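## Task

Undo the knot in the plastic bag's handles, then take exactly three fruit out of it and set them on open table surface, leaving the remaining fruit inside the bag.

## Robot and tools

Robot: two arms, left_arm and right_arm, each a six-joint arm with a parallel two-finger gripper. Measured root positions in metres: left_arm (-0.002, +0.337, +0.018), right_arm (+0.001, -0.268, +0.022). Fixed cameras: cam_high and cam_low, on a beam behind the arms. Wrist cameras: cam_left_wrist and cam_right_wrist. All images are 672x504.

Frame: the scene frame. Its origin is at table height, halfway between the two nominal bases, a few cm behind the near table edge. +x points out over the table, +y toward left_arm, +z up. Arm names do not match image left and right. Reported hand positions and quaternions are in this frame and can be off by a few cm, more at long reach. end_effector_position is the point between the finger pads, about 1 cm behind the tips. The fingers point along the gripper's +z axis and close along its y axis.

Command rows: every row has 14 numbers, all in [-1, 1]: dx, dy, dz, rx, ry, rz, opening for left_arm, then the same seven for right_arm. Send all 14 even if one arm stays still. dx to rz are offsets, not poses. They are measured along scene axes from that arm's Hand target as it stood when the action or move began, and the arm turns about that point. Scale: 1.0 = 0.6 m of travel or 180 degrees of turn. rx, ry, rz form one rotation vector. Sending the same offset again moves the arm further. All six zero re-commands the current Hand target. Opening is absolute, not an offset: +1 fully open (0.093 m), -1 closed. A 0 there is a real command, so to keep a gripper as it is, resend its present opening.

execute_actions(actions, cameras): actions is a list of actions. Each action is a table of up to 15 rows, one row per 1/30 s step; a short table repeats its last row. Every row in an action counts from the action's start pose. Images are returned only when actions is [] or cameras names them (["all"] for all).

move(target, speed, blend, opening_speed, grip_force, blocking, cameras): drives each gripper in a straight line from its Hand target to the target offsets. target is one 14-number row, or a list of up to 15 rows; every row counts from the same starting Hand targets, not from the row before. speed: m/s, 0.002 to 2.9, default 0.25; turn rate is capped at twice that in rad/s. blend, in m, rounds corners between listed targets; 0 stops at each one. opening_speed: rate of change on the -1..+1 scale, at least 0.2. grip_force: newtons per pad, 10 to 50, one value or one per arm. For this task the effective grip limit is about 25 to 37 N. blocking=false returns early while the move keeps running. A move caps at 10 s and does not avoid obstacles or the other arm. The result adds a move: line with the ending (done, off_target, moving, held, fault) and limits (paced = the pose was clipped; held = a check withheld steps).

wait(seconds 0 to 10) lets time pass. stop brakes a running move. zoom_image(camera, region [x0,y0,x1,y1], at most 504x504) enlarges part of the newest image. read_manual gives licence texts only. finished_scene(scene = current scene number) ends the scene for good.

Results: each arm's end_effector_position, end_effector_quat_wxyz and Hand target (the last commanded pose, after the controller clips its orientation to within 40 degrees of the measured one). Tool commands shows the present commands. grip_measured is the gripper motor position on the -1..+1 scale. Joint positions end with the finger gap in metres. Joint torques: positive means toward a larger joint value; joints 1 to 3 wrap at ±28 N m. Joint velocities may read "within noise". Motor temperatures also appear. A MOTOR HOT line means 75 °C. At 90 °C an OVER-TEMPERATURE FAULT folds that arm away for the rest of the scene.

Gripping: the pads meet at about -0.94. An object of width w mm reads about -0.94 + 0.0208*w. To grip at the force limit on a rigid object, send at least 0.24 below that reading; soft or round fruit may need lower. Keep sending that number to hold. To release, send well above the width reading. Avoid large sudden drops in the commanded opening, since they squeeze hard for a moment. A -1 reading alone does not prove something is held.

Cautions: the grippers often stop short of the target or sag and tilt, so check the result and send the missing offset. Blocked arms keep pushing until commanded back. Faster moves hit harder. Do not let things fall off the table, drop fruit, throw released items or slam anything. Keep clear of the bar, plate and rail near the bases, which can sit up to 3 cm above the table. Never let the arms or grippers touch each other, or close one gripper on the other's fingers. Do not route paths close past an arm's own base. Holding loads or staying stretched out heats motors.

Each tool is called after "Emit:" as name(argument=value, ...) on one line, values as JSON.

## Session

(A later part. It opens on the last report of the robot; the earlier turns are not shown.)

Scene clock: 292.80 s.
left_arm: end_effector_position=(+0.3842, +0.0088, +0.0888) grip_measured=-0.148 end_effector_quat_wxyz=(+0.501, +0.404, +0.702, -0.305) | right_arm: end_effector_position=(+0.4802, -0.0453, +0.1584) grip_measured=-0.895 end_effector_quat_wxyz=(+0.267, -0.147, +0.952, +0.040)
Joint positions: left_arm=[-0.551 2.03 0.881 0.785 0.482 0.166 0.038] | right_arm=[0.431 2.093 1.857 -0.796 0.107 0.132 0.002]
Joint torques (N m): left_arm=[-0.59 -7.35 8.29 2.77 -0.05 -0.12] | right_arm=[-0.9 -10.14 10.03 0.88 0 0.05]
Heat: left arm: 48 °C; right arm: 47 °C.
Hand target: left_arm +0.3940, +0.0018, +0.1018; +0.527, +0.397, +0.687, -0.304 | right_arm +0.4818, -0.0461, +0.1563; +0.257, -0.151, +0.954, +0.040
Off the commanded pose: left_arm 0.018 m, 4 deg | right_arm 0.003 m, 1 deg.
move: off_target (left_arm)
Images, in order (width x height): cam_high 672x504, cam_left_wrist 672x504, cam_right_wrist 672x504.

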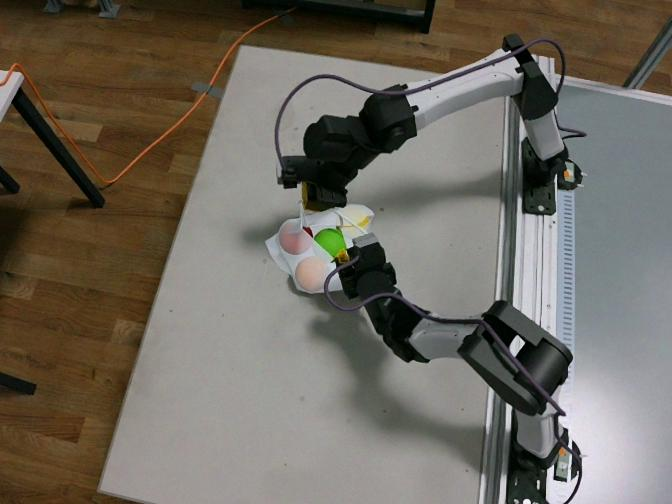

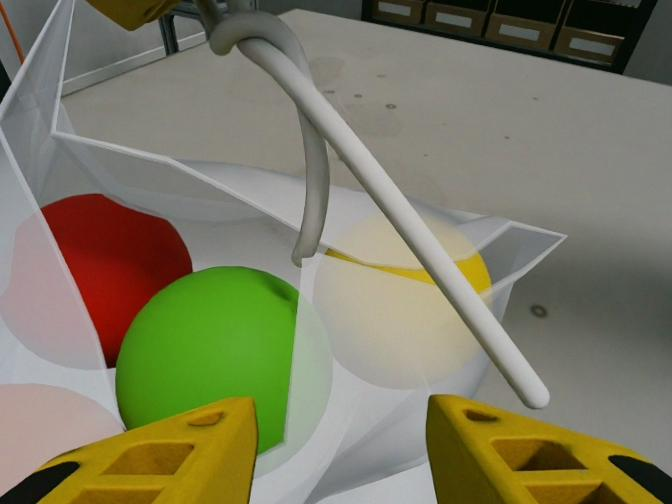

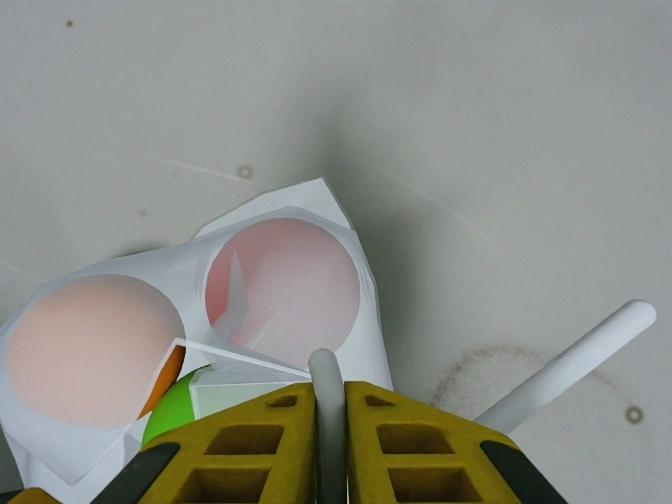

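Emit:
zoom_image(camera="cam_left_wrist", region=[230, 90, 400, 290])

Emit:
zoom_image(camera="cam_high", region=[260, 170, 420, 310])

Scaled by 2.520 from the camera's 672x504 image, which has a finer 960x720 frame.

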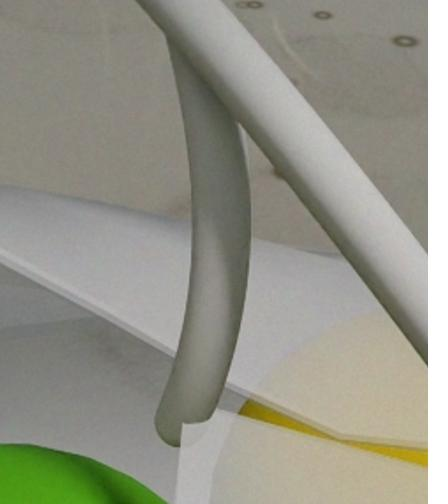

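Scaled by 3.150 from the camera's 672x504 image, which has a finer 960x720 frame.

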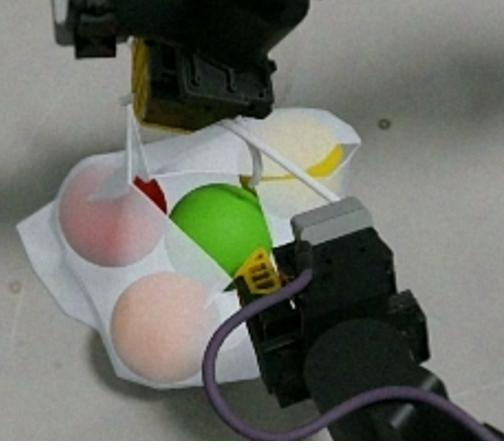

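Emit:
move(target=[0.0393,-0.0268,0.0223,0,0,0,-0.15, 0.0,0,0,0,0,0,-1], speed=0.08, cameras=["cam_left_wrist"])

Scene clock: 311.33 s.
left_arm: end_effector_position=(+0.4164, -0.0096, +0.1247) grip_measured=-0.148 end_effector_quat_wxyz=(+0.544, +0.401, +0.671, -0.304) | right_arm: end_effector_position=(+0.4801, -0.0453, +0.1583) grip_measured=-0.895 end_effector_quat_wxyz=(+0.266, -0.147, +0.952, +0.040)
Joint positions: left_arm=[-0.551 2.068 1.026 0.785 0.477 0.165 0.038] | right_arm=[0.431 2.093 1.857 -0.796 0.107 0.132 0.002]
Joint torques (N m): left_arm=[-0.95 -7.91 8.68 1.77 -0.08 -0.1] | right_arm=[-0.88 -10.04 10.11 0.92 0 0.04]
Heat: left arm: 49 °C; right arm: 48 °C.
Hand target: left_arm +0.4176, -0.0143, +0.1152; +0.527, +0.397, +0.687, -0.305 | right_arm +0.4818, -0.0461, +0.1563; +0.257, -0.151, +0.954, +0.040
Off the commanded pose: left_arm 0.011 m, 3 deg | right_arm 0.003 m, 1 deg.
move: off_target (left_arm)
Images, in order (width x height): cam_left_wrist 672x504.

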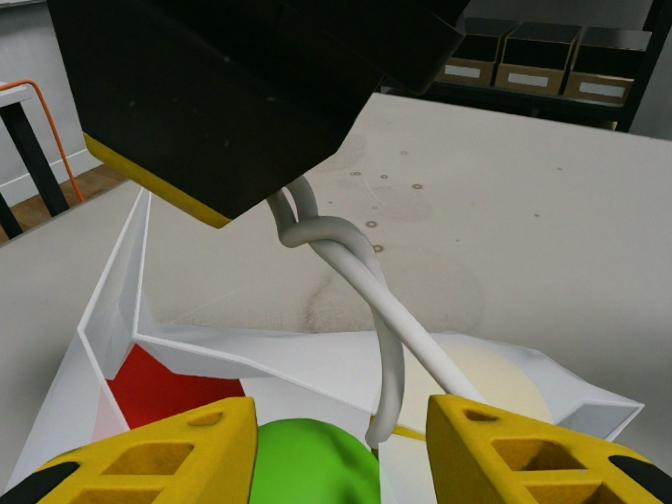

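Emit:
move(target=[-0.0127,-0.0362,-0.0407,0,0,0,-0.42, 0.0,0,0,0,0,0,-1], speed=0.08, cameras=["cam_left_wrist"])

Scene clock: 328.17 s.
left_arm: end_effector_position=(+0.4027, -0.0300, +0.0825) grip_measured=-0.418 end_effector_quat_wxyz=(+0.510, +0.405, +0.695, -0.304) | right_arm: end_effector_position=(+0.4800, -0.0454, +0.1583) grip_measured=-0.895 end_effector_quat_wxyz=(+0.266, -0.147, +0.952, +0.040)
Joint positions: left_arm=[-0.609 2.156 1.038 0.785 0.427 0.149 0.025] | right_arm=[0.431 2.093 1.857 -0.796 0.107 0.132 0.002]
Joint torques (N m): left_arm=[-0.7 -8.31 8.46 2.56 -0.1 -0.09] | right_arm=[-0.95 -10.18 10.07 0.92 -0.01 0]
Motor temperatures (°C): left_arm=[23 35 40 46 22 24 22] | right_arm=[25 49 42 29 24 27 25]
Heat: left arm: 46 °C; right arm: 49 °C.
Hand target: left_arm +0.4099, -0.0361, +0.0909; +0.527, +0.397, +0.687, -0.305 | right_arm +0.4818, -0.0460, +0.1564; +0.257, -0.151, +0.954, +0.040
Off the commanded pose: left_arm 0.013 m, 2 deg | right_arm 0.003 m, 1 deg.
move: off_target (left_arm)
Images, in order (width x height): cam_left_wrist 672x504.

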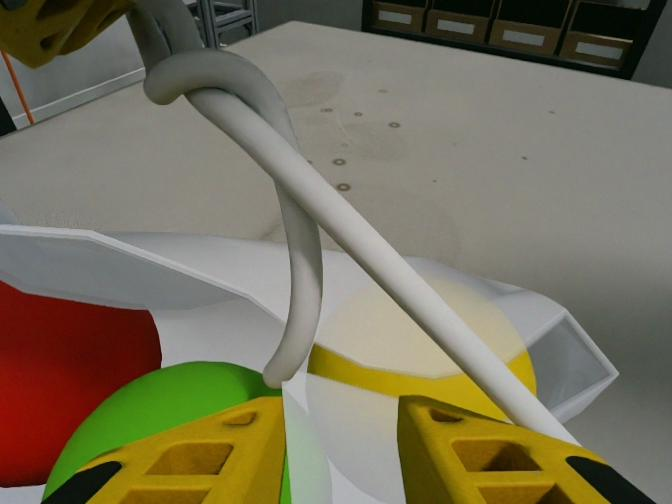

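Emit:
move(target=[0.0228,-0.0012,0.013,0,0,0,-0.42, 0.0,0,0,0,0,0,-1], speed=0.08, cameras=["cam_left_wrist"])

Scene clock: 337.90 s.
left_arm: end_effector_position=(+0.4186, -0.0357, +0.1028) grip_measured=-0.418 end_effector_quat_wxyz=(+0.534, +0.400, +0.680, -0.304) | right_arm: end_effector_position=(+0.4800, -0.0454, +0.1583) grip_measured=-0.895 end_effector_quat_wxyz=(+0.266, -0.147, +0.952, +0.040)
Joint positions: left_arm=[-0.602 2.162 1.1 0.785 0.427 0.149 0.025] | right_arm=[0.431 2.093 1.857 -0.796 0.107 0.132 0.002]
Joint torques (N m): left_arm=[0.03 -8.49 8.69 2 0.09 -0.07] | right_arm=[-0.88 -9.96 10.09 0.92 0 0.04]
Heat: left arm: 47 °C; right arm: 49 °C.
Hand target: left_arm +0.4236, -0.0368, +0.0987; +0.527, +0.397, +0.687, -0.304 | right_arm +0.4818, -0.0460, +0.1564; +0.257, -0.151, +0.954, +0.040
Off the commanded pose: left_arm 0.006 m, 1 deg | right_arm 0.003 m, 1 deg.
move: done
Images, in order (width x height): cam_left_wrist 672x504.

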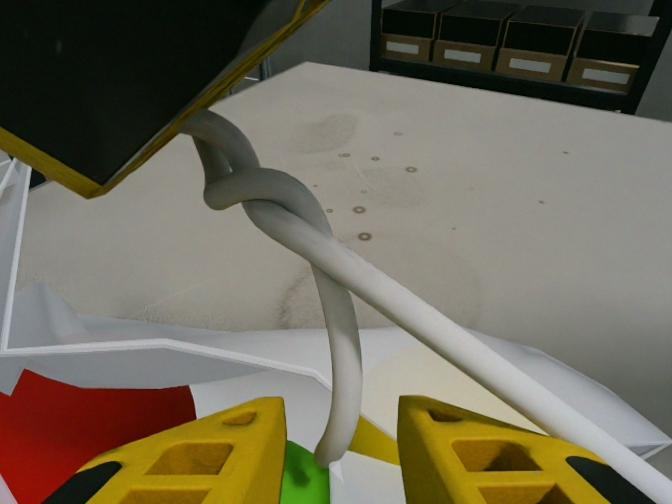

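Emit:
move(target=[0.0153,-0.028,-0.0083,0,0,0,-0.42, 0.0,0,0,0,0,0,-1], speed=0.06, cameras=["cam_left_wrist"])

Scene clock: 341.87 s.
left_arm: end_effector_position=(+0.4311, -0.0483, +0.1024) grip_measured=-0.418 end_effector_quat_wxyz=(+0.541, +0.401, +0.673, -0.305) | right_arm: end_effector_position=(+0.4808, -0.0472, +0.1582) grip_measured=-0.895 end_effector_quat_wxyz=(+0.266, -0.146, +0.952, +0.040)
Joint positions: left_arm=[-0.608 2.22 1.18 0.785 0.424 0.147 0.025] | right_arm=[0.428 2.093 1.857 -0.797 0.107 0.131 0.002]
Joint torques (N m): left_arm=[-0.94 -8.84 9.16 1.84 -0.11 -0.14] | right_arm=[-0.46 -10.18 10.07 0.89 -0.01 0.06]
Heat: left arm: 47 °C; right arm: 49 °C.
Hand target: left_arm +0.4328, -0.0536, +0.0937; +0.527, +0.397, +0.687, -0.305 | right_arm +0.4818, -0.0460, +0.1564; +0.257, -0.151, +0.954, +0.040
Off the commanded pose: left_arm 0.010 m, 2 deg | right_arm 0.002 m, 1 deg.
move: done
Images, in order (width x height): cam_left_wrist 672x504.

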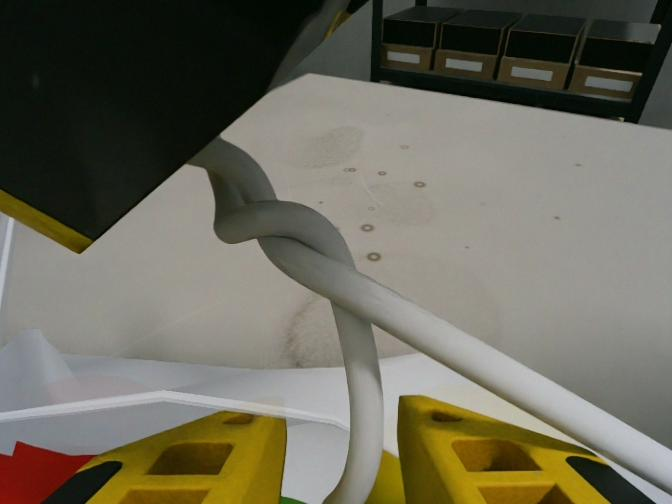

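Emit:
move(target=[0,0,0,0,0,0,-1, 0.0,0,0,0,0,0,-1], speed=0.06, opening_speed=1.0, cameras=["cam_high","cam_left_wrist","cam_right_wrist"])

Scene clock: 346.67 s.
left_arm: end_effector_position=(+0.4311, -0.0483, +0.1024) grip_measured=-0.905 end_effector_quat_wxyz=(+0.541, +0.401, +0.673, -0.305) | right_arm: end_effector_position=(+0.4808, -0.0472, +0.1582) grip_measured=-0.895 end_effector_quat_wxyz=(+0.266, -0.146, +0.952, +0.040)
Joint positions: left_arm=[-0.608 2.22 1.18 0.785 0.424 0.147 0.002] | right_arm=[0.428 2.093 1.857 -0.797 0.107 0.131 0.002]
Joint torques (N m): left_arm=[-1.05 -8.75 9.03 1.83 -0.11 -0.13] | right_arm=[-0.47 -10.02 10.03 0.91 0 0.07]
Heat: left arm: 46 °C; right arm: 49 °C.
Hand target: left_arm +0.4328, -0.0536, +0.0937; +0.527, +0.397, +0.687, -0.305 | right_arm +0.4818, -0.0460, +0.1564; +0.257, -0.151, +0.954, +0.040
Off the commanded pose: left_arm 0.010 m, 2 deg | right_arm 0.002 m, 1 deg.
move: done
Images, in order (width x height): cam_high 672x504, cam_left_wrist 672x504, cam_right_wrist 672x504.

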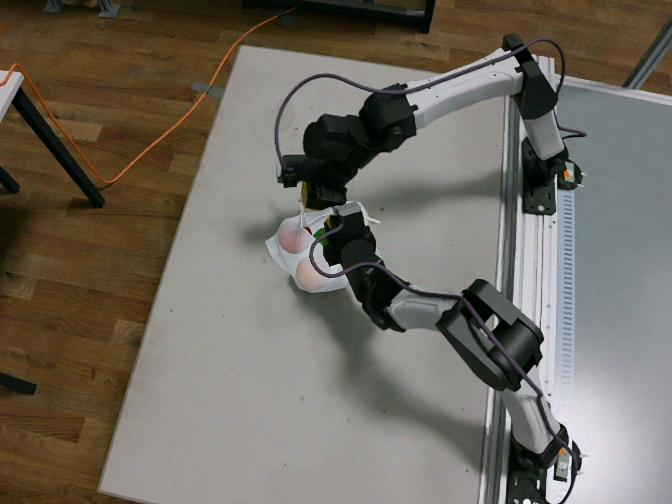

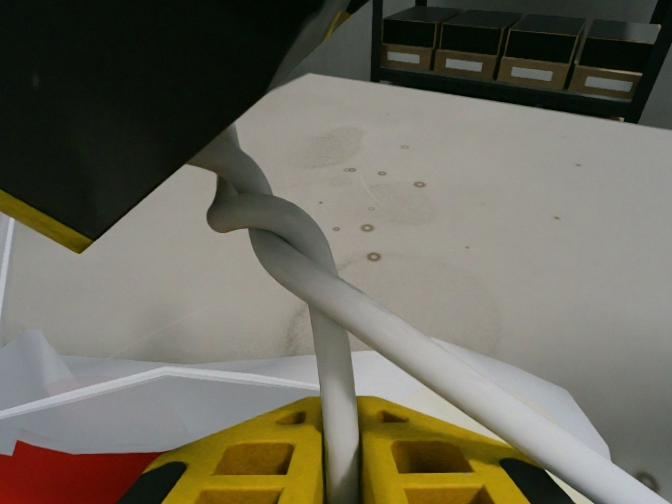

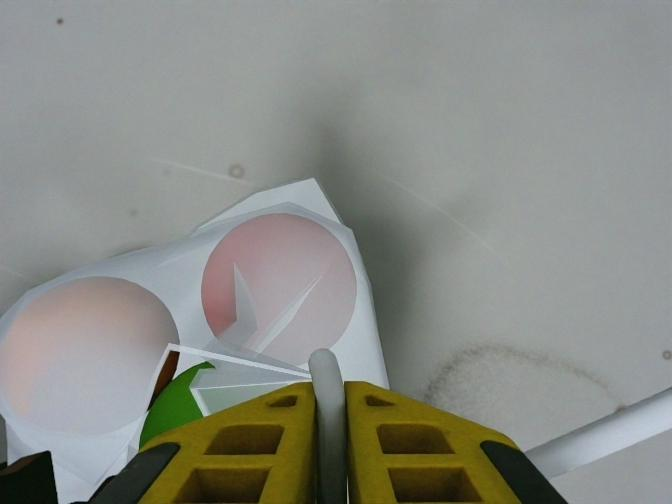

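Emit:
move(target=[-0.05,0.05,0.0,0,0,0,-1, 0.05,-0.017,0.05,0,0,0,-1], speed=0.05, cameras=["cam_high","cam_left_wrist","cam_right_wrist"])

Scene clock: 395.73 s.
left_arm: end_effector_position=(+0.4008, -0.0252, +0.0743) grip_measured=-0.905 end_effector_quat_wxyz=(+0.505, +0.402, +0.701, -0.302) | right_arm: end_effector_position=(+0.5102, -0.0557, +0.1907) grip_measured=-0.895 end_effector_quat_wxyz=(+0.267, -0.147, +0.952, +0.040)
Joint positions: left_arm=[-0.604 2.162 1.018 0.797 0.424 0.147 0.002] | right_arm=[0.383 2.219 2.185 -0.995 0.082 0.091 0.002]
Joint torques (N m): left_arm=[0.1 -11.73 5.09 2.6 0.14 -0.04] | right_arm=[-0.72 -10.44 9.85 0.97 -0.05 0.07]
Heat: left arm: 45 °C; right arm: 50 °C.
Hand target: left_arm +0.4027, -0.0237, +0.0938; +0.527, +0.397, +0.687, -0.305 | right_arm +0.5118, -0.0563, +0.1864; +0.257, -0.151, +0.954, +0.040
Off the commanded pose: left_arm 0.019 m, 3 deg | right_arm 0.005 m, 1 deg.
move: off_target (left_arm)
Images, in order (width x height): cam_high 672x504, cam_left_wrist 672x504, cam_right_wrist 672x504.

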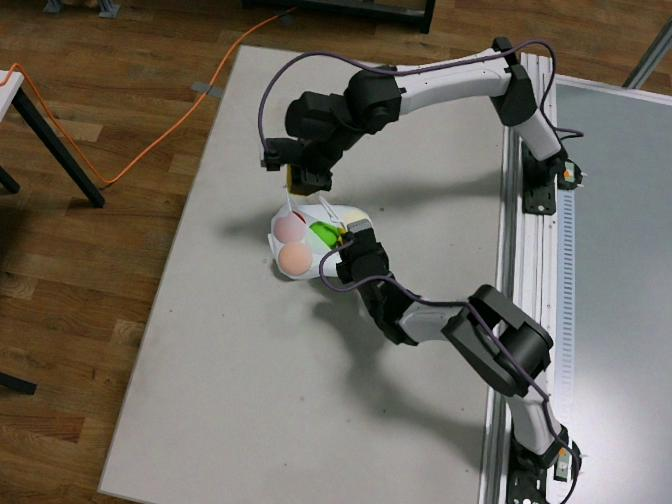

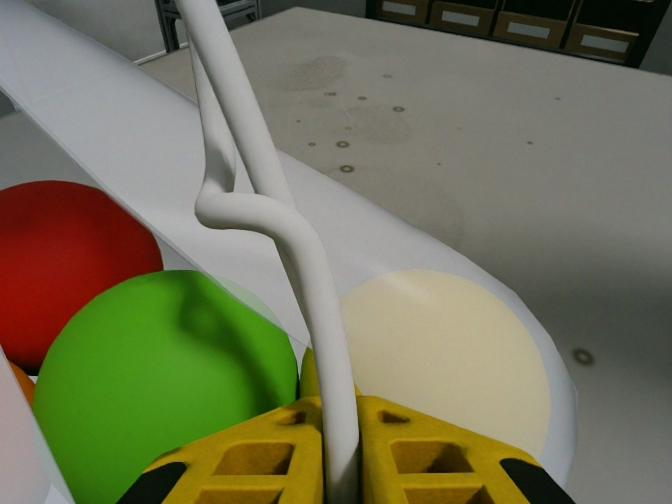

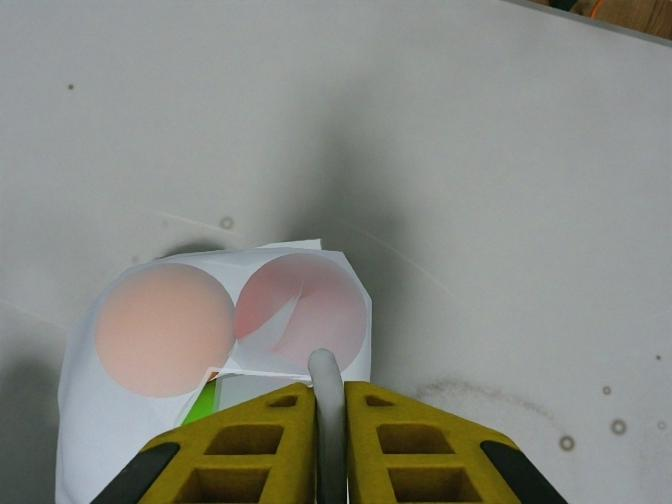

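Emit:
zoom_image(camera="cam_left_wrist", region=[140, 0, 400, 420])

Emit:
zoom_image(camera="cam_high", region=[250, 150, 410, 290])

Scaled by 1.200 from the camera's 672x504 image, which has a finer 960x720 frame.

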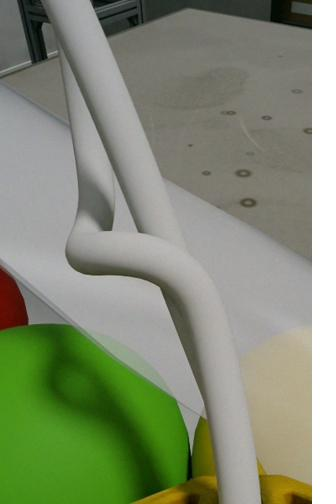

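Scaled by 3.150 from the camera's 672x504 image, which has a finer 960x720 frame.

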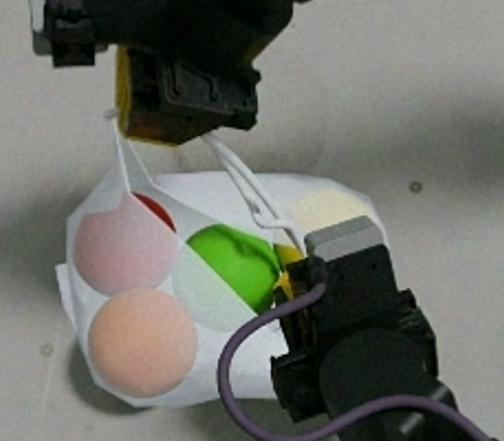

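Emit:
move(target=[0.0,0.0,0.0,0,0,0,-1, 0.05,-0.02,0.055,0,0,0,-1], speed=0.05, cameras=["cam_high","cam_left_wrist","cam_right_wrist"])

Scene clock: 407.43 s.
left_arm: end_effector_position=(+0.4032, -0.0266, +0.0860) grip_measured=-0.905 end_effector_quat_wxyz=(+0.522, +0.401, +0.689, -0.303) | right_arm: end_effector_position=(+0.5326, -0.0613, +0.2156) grip_measured=-0.895 end_effector_quat_wxyz=(+0.258, -0.156, +0.952, +0.048)
Joint positions: left_arm=[-0.604 2.153 1.018 0.828 0.424 0.147 0.002] | right_arm=[0.347 2.51 2.827 -1.357 0.042 0.048 0.002]
Joint torques (N m): left_arm=[0.01 -11.06 5.16 2.3 0.11 -0.04] | right_arm=[-1.7 -12.12 9.47 1.25 0.11 0.06]
Motor temperatures (°C): left_arm=[23 43 42 48 21 24 22] | right_arm=[24 51 44 29 24 26 25]
Heat: left arm: 48 °C; right arm: 51 °C.
Hand target: left_arm +0.4027, -0.0237, +0.0937; +0.527, +0.397, +0.687, -0.305 | right_arm +0.5418, -0.0682, +0.2192; +0.257, -0.151, +0.954, +0.040
Off the commanded pose: left_arm 0.008 m, 1 deg | right_arm 0.012 m, 1 deg.
elbow stopped short (right arm): the move would have taken joint 3 (elbow) straighter than the controller allows.
move: off_target (right_arm)
Images, in order (width x height): cam_high 672x504, cam_left_wrist 672x504, cam_right_wrist 672x504.

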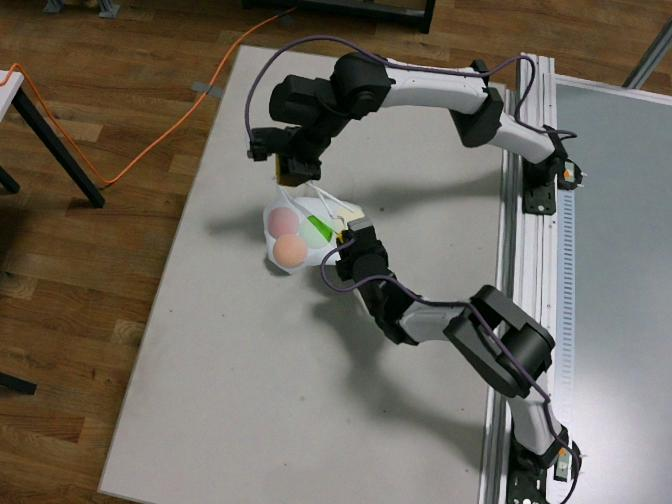

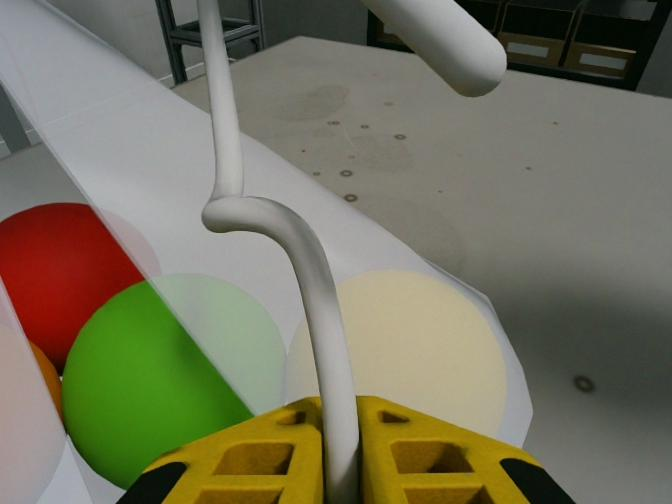

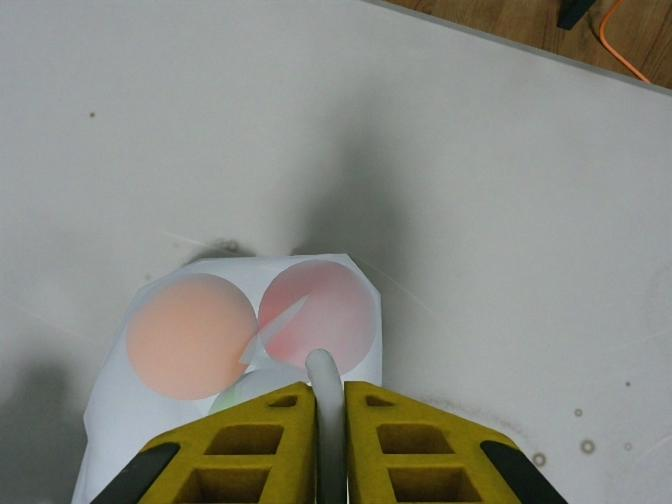

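Emit:
zoom_image(camera="cam_high", region=[240, 130, 400, 290])

Scaled by 3.150 from the camera's 672x504 image, which has a finer 960x720 frame.

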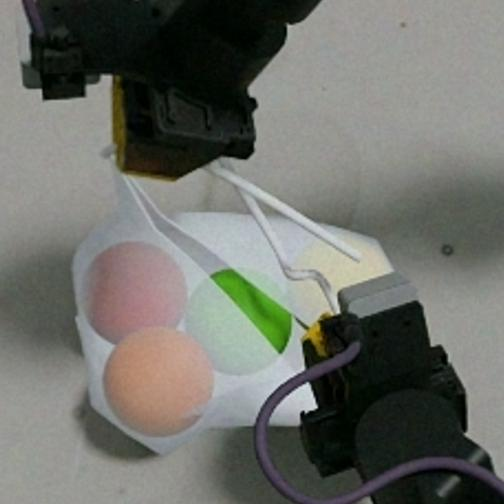

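Emit:
move(target=[-0.0545,0.0428,-0.0312,0,0,0,-1, -0.103,-0.0363,-0.132,-0.211,-0.0687,0.3849,-1], speed=0.1, cameras=["cam_high","cam_left_wrist","cam_right_wrist"])

Scene clock: 457.70 s.
left_arm: end_effector_position=(+0.3682, +0.0004, +0.0570) grip_measured=-0.905 end_effector_quat_wxyz=(+0.505, +0.400, +0.703, -0.301) | right_arm: end_effector_position=(+0.4766, -0.0888, +0.1174) grip_measured=-0.895 end_effector_quat_wxyz=(-0.197, +0.733, -0.641, +0.115)
Joint positions: left_arm=[-0.599 2.126 0.823 0.954 0.424 0.147 0.002] | right_arm=[0.336 2.085 1.724 -0.751 0.044 -1.342 0.002]
Joint torques (N m): left_arm=[0.21 -10.59 4.1 2.63 0.23 -0.01] | right_arm=[-0.49 -15.91 5.68 1.26 0.02 0.08]
Motor temperatures (°C): left_arm=[23 45 38 49 21 24 22] | right_arm=[25 62 43 31 24 26 25]
Heat: left arm: 49 °C; right arm: 62 °C.
Hand target: left_arm +0.3700, +0.0020, +0.0749; +0.527, +0.397, +0.687, -0.305 | right_arm +0.4800, -0.0900, +0.1402; -0.223, +0.729, -0.633, +0.132
Off the commanded pose: left_arm 0.018 m, 3 deg | right_arm 0.023 m, 4 deg.
move: off_target (left_arm, right_arm)
Images, in order (width x height): cam_high 672x504, cam_left_wrist 672x504, cam_right_wrist 672x504.

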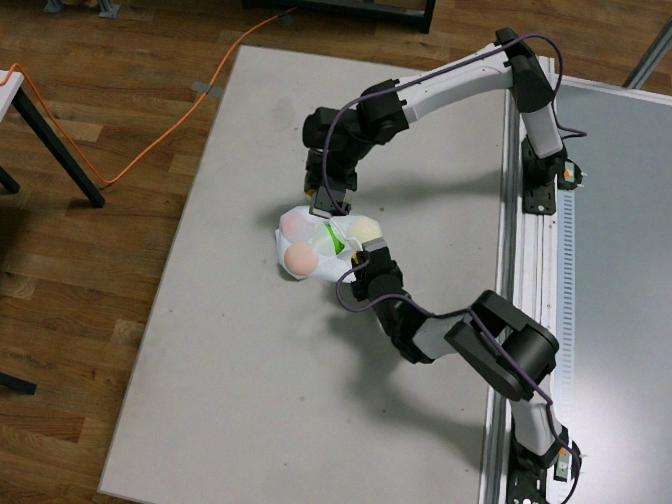

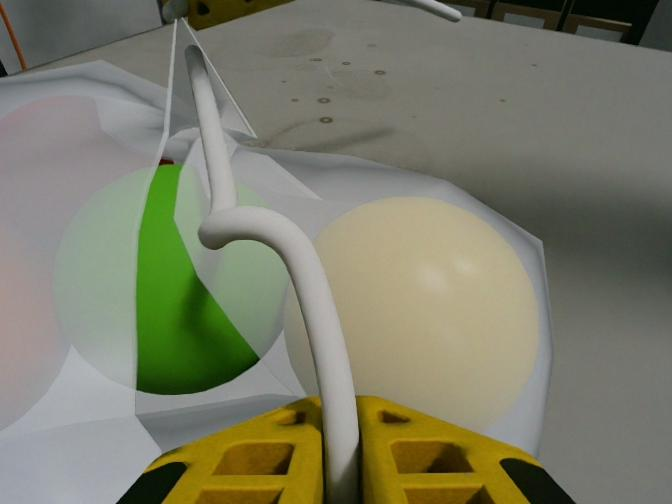

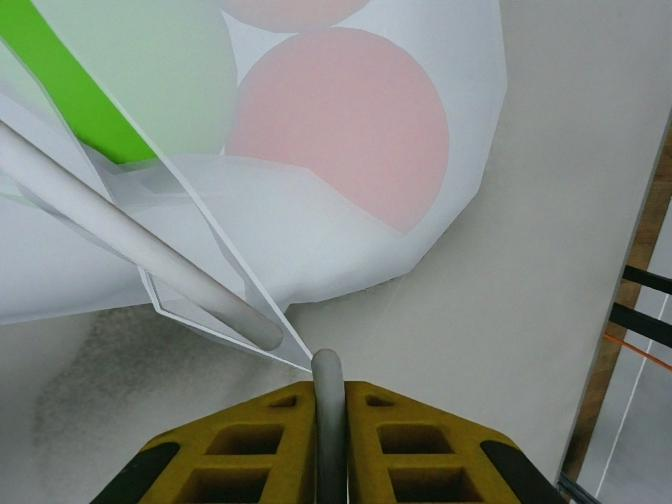

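Emit:
zoom_image(camera="cam_high", region=[250, 150, 410, 300])

Scaled by 3.150 from the camera's 672x504 image, which has a finer 960x720 frame.

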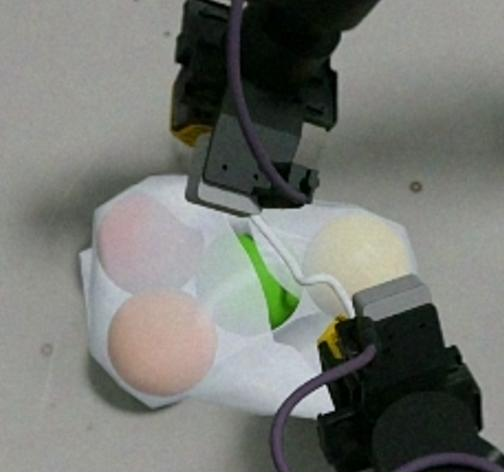

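Emit:
move(target=[0,0,0,0,0,0,-1, -0.0193,-0.06,-0.1207,0,0,0,-1], speed=0.1, cameras=["cam_high","cam_left_wrist","cam_right_wrist"])

Scene clock: 466.57 s.
left_arm: end_effector_position=(+0.3685, +0.0001, +0.0582) grip_measured=-0.905 end_effector_quat_wxyz=(+0.508, +0.400, +0.701, -0.301) | right_arm: end_effector_position=(+0.4631, -0.1224, +0.0491) grip_measured=-0.895 end_effector_quat_wxyz=(-0.201, +0.734, -0.638, +0.117)
Joint positions: left_arm=[-0.599 2.126 0.823 0.96 0.424 0.147 0.002] | right_arm=[0.267 2.058 1.399 -0.441 0.012 -1.409 0.002]
Joint torques (N m): left_arm=[0.25 -10.63 4.16 2.58 0.22 -0.01] | right_arm=[-1.31 -14.79 5.26 1.28 -0.06 0.09]
Motor temperatures (°C): left_arm=[23 44 38 51 21 24 22] | right_arm=[25 62 43 31 24 26 25]
Heat: left arm: 51 °C; right arm: 62 °C.
Hand target: left_arm +0.3700, +0.0020, +0.0750; +0.527, +0.397, +0.687, -0.305 | right_arm +0.4685, -0.1259, +0.0678; -0.223, +0.729, -0.633, +0.132
Off the commanded pose: left_arm 0.017 m, 3 deg | right_arm 0.020 m, 3 deg.
move: off_target (left_arm, right_arm)
Images, in order (width x height): cam_high 672x504, cam_left_wrist 672x504, cam_right_wrist 672x504.

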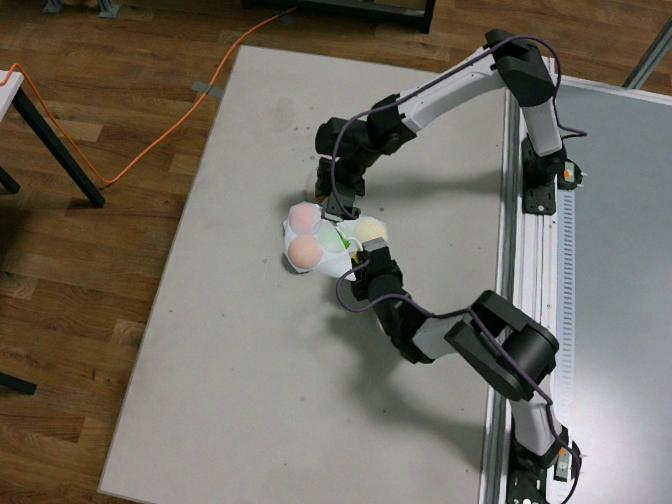

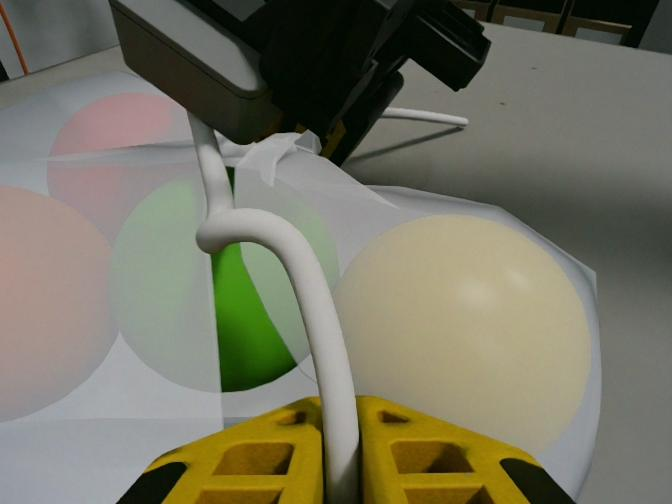

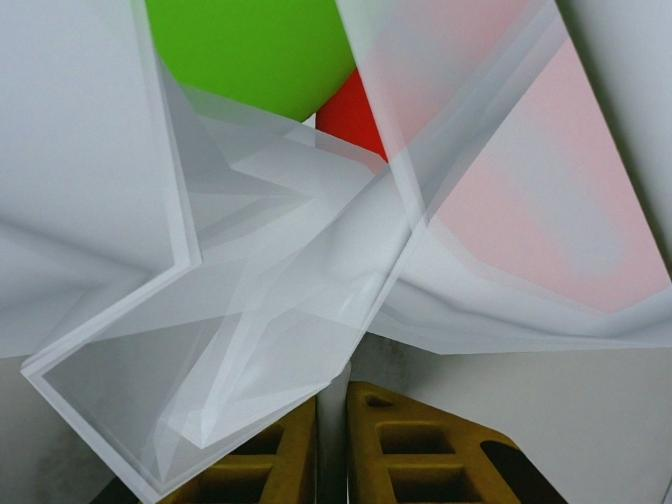

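Emit:
move(target=[[0,0,0,0,0,0,-1, 0,0,0,0,0,0,-0.5],[0,0,0,0,0,0,-1, -0.05,-0.03,0.12,0,0,0,-0.5]], speed=[0.1,0.1], opening_speed=0.8, cameras=["cam_high","cam_left_wrist","cam_right_wrist"])

Scene clock: 472.30 s.
left_arm: end_effector_position=(+0.3685, +0.0001, +0.0582) grip_measured=-0.905 end_effector_quat_wxyz=(+0.508, +0.400, +0.701, -0.301) | right_arm: end_effector_position=(+0.4400, -0.1421, +0.1208) grip_measured=-0.503 end_effector_quat_wxyz=(-0.211, +0.729, -0.638, +0.129)
Joint positions: left_arm=[-0.599 2.126 0.823 0.96 0.424 0.147 0.002] | right_arm=[0.245 1.851 1.392 -0.609 0.012 -1.425 0.021]
Joint torques (N m): left_arm=[0.32 -10.63 4.16 2.61 0.23 -0.02] | right_arm=[-1.16 -12.57 8.29 0.85 -0.17 0.06]
Motor temperatures (°C): left_arm=[23 43 38 50 21 24 22] | right_arm=[24 61 42 31 24 26 25]
Heat: left arm: 50 °C; right arm: 61 °C.
Hand target: left_arm +0.3700, +0.0020, +0.0750; +0.527, +0.397, +0.687, -0.305 | right_arm +0.4384, -0.1440, +0.1397; -0.223, +0.729, -0.633, +0.132
Off the commanded pose: left_arm 0.017 m, 3 deg | right_arm 0.019 m, 1 deg.
move: off_target (left_arm, right_arm)
Images, in order (width x height): cam_high 672x504, cam_left_wrist 672x504, cam_right_wrist 672x504.

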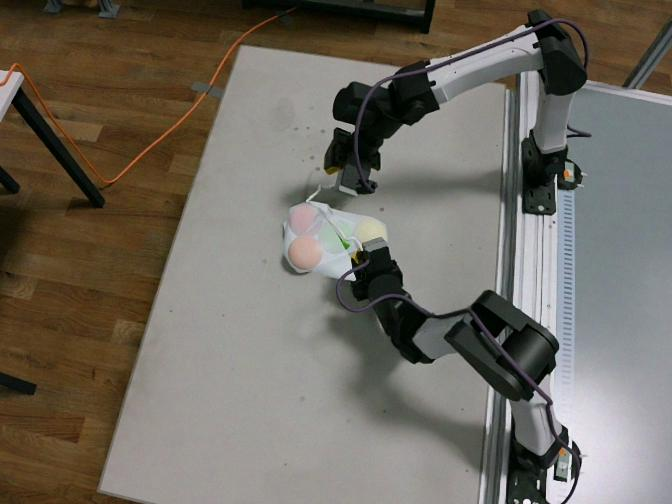

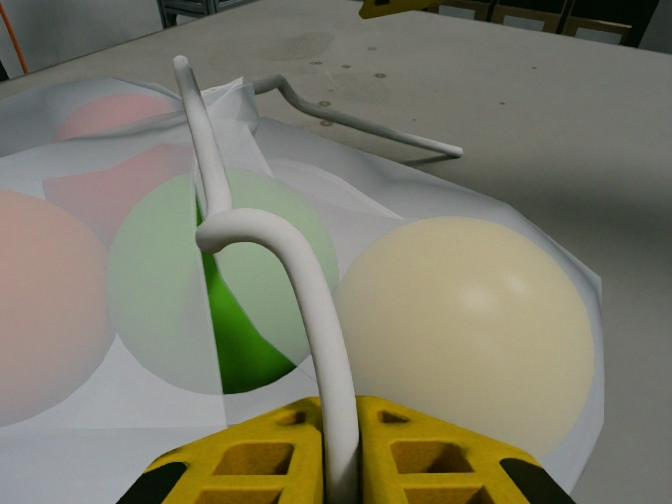

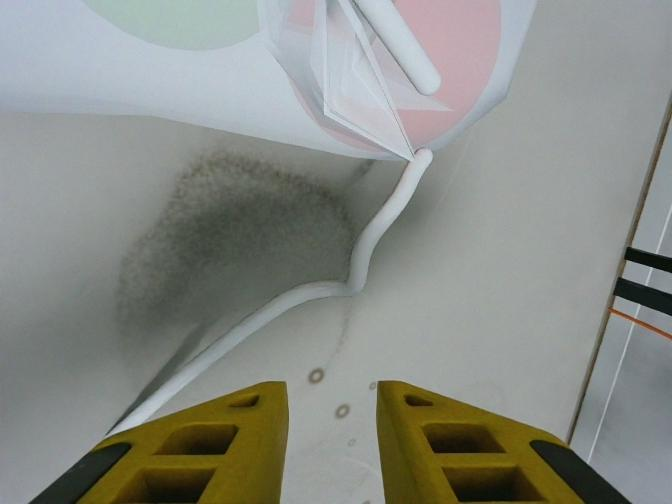

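Emit:
move(target=[-0.03,0.0067,-0.005,0.2415,-0.418,-0.13,-1, -0.2,-0.17,0.1,0,0,0,-0.5], speed=0.12, cameras=["cam_high","cam_left_wrist","cam_right_wrist"])

Scene clock: 505.40 s.
left_arm: end_effector_position=(+0.3544, +0.0083, +0.0597) grip_measured=-0.905 end_effector_quat_wxyz=(+0.578, +0.773, +0.220, +0.141) | right_arm: end_effector_position=(+0.3296, -0.2455, +0.2012) grip_measured=-0.503 end_effector_quat_wxyz=(-0.226, +0.726, -0.634, +0.142)
Joint positions: left_arm=[-0.602 2.096 0.747 1.018 0.424 1.69 0.002] | right_arm=[-0.027 1.316 1.158 -0.881 -0.122 -1.662 0.021]
Joint torques (N m): left_arm=[-1.06 -9.83 3.86 2.45 0.03 0.12] | right_arm=[-1.07 -6.84 5.81 0.84 -0.24 0.11]
Motor temperatures (°C): left_arm=[23 43 37 51 21 24 22] | right_arm=[24 57 43 29 24 26 25]
Heat: left arm: 51 °C; right arm: 57 °C.
Hand target: left_arm +0.3520, +0.0061, +0.0720; +0.587, +0.767, +0.205, +0.157 | right_arm +0.3185, -0.2460, +0.1998; -0.223, +0.729, -0.633, +0.133
Off the commanded pose: left_arm 0.013 m, 3 deg | right_arm 0.011 m, 1 deg.
move: off_target (left_arm, right_arm)
Images, in order (width x height): cam_high 672x504, cam_left_wrist 672x504, cam_right_wrist 672x504.

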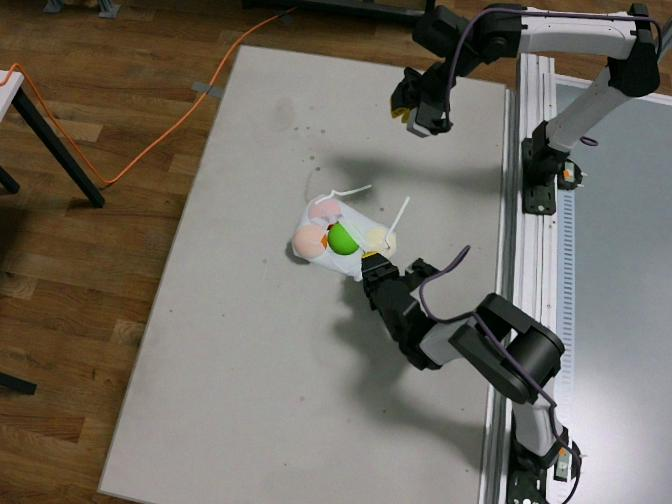

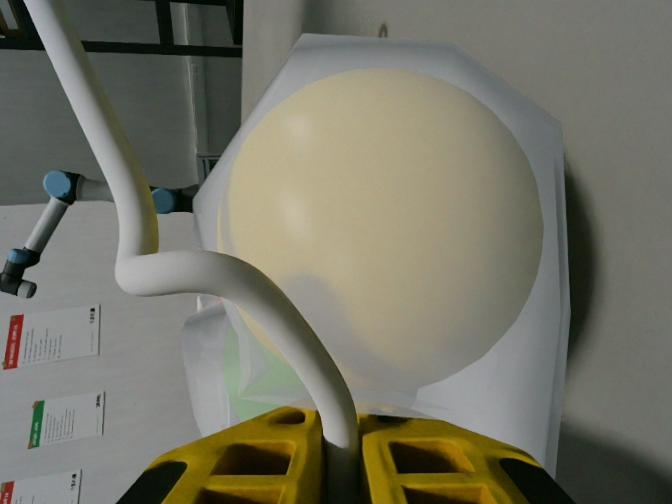

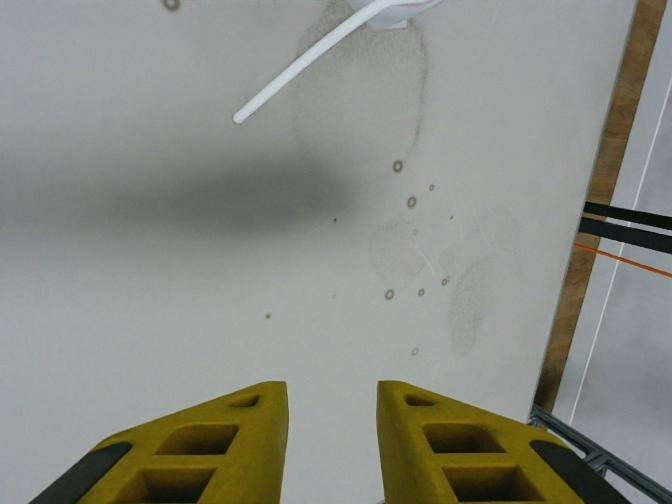

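Emit:
zoom_image(camera="cam_high", region=[270, 170, 430, 300])

Scaled by 3.150 from the camera's 672x504 image, which has a finer 960x720 frame.

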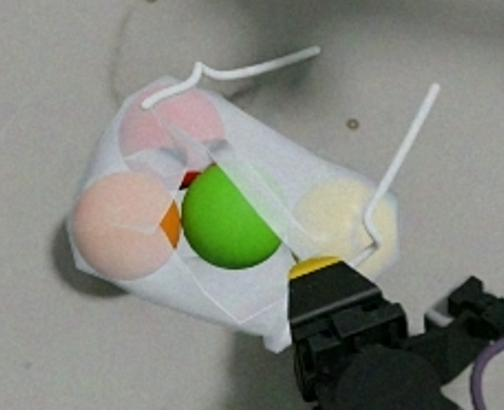

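Emit:
move(target=[0,0,0,0,0,0,-1, 0.1025,0.1933,0.03,0.1799,0.0963,-0.357,-0.5], speed=0.15, cameras=["cam_high","cam_left_wrist","cam_right_wrist"])

Scene clock: 542.47 s.
left_arm: end_effector_position=(+0.3544, +0.0083, +0.0597) grip_measured=-0.905 end_effector_quat_wxyz=(+0.578, +0.773, +0.220, +0.141) | right_arm: end_effector_position=(+0.3799, -0.1332, +0.2166) grip_measured=-0.503 end_effector_quat_wxyz=(+0.219, -0.211, +0.951, +0.050)
Joint positions: left_arm=[-0.602 2.096 0.747 1.018 0.424 1.691 0.002] | right_arm=[0.299 1.67 1.577 -1.025 -0.024 -0.095 0.021]
Joint torques (N m): left_arm=[-1.11 -9.81 3.78 2.47 0.02 0.13] | right_arm=[0.84 -6.15 9.5 0.78 0.1 0.2]
Motor temperatures (°C): left_arm=[23 47 35 56 21 24 23] | right_arm=[24 49 41 29 24 26 24]
Heat: left arm: 56 °C; right arm: 49 °C.
Hand target: left_arm +0.3520, +0.0061, +0.0720; +0.587, +0.767, +0.205, +0.157 | right_arm +0.3800, -0.1300, +0.2177; +0.211, -0.211, +0.953, +0.047
Off the commanded pose: left_arm 0.013 m, 3 deg | right_arm 0.003 m, 1 deg.
move: off_target (left_arm)
Images, in order (width x height): cam_high 672x504, cam_left_wrist 672x504, cam_right_wrist 672x504.

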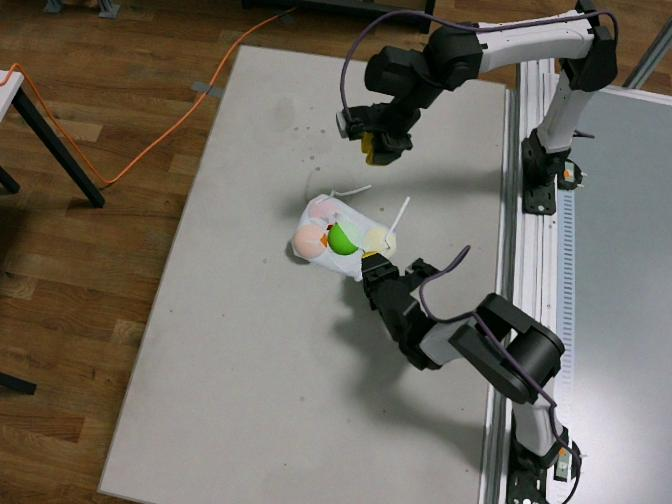

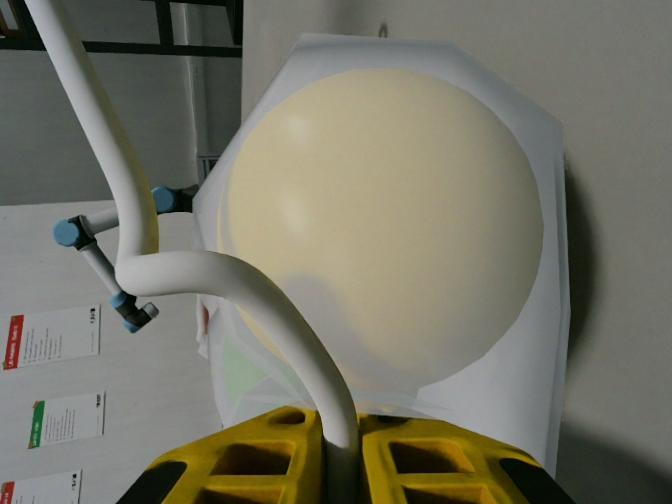

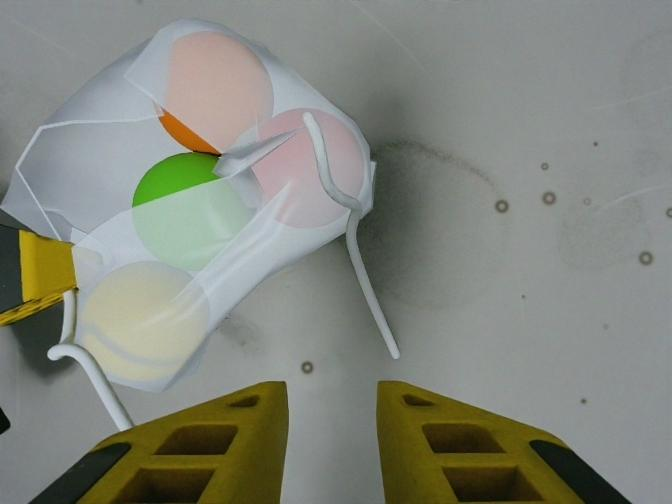

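Emit:
zoom_image(camera="cam_right_wrist", region=[0, 0, 420, 440])

Scaled by 1.145 from the camera's 672x504 image, which has a finer 960x720 frame.

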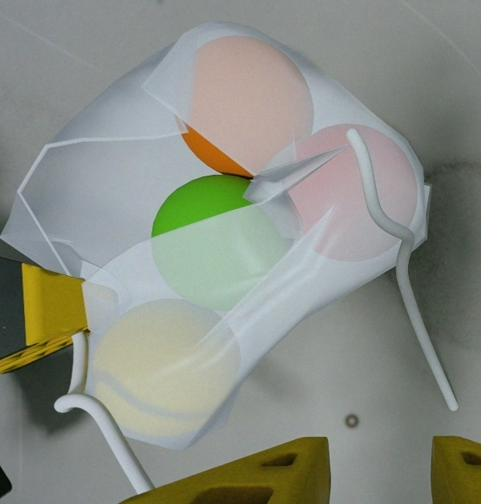

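Emit:
move(target=[0,0,0,0,0,0,-1, 0.0567,-0.0255,-0.1895,0.0088,-0.0142,0.0723,0], speed=0.15, cameras=["cam_right_wrist"])

Scene clock: 570.03 s.
left_arm: end_effector_position=(+0.3544, +0.0083, +0.0597) grip_measured=-0.905 end_effector_quat_wxyz=(+0.578, +0.773, +0.220, +0.141) | right_arm: end_effector_position=(+0.4112, -0.1461, +0.1102) grip_measured=-0.003 end_effector_quat_wxyz=(+0.225, -0.313, +0.920, +0.074)
Joint positions: left_arm=[-0.602 2.096 0.747 1.018 0.424 1.691 0.002] | right_arm=[0.183 1.797 1.297 -0.626 -0.17 -0.395 0.045]
Joint torques (N m): left_arm=[-1.01 -9.76 3.75 2.47 0.02 0.14] | right_arm=[-0.83 -7.88 5.86 1.31 -0.3 0.04]
Motor temperatures (°C): left_arm=[23 47 35 57 21 24 23] | right_arm=[24 47 43 29 24 26 24]
Heat: left arm: 57 °C; right arm: 47 °C.
Hand target: left_arm +0.3520, +0.0061, +0.0720; +0.587, +0.767, +0.205, +0.157 | right_arm +0.4140, -0.1453, +0.1039; +0.229, -0.316, +0.917, +0.079
Off the commanded pose: left_arm 0.013 m, 3 deg | right_arm 0.007 m, 1 deg.
move: off_target (left_arm)
Images, in order (width x height): cam_right_wrist 672x504.

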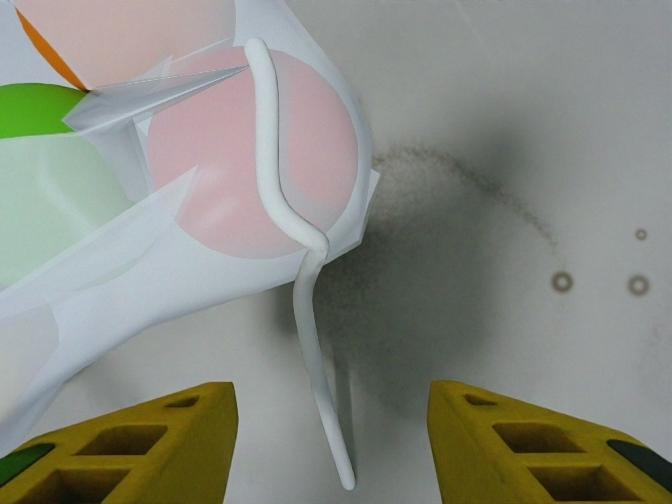

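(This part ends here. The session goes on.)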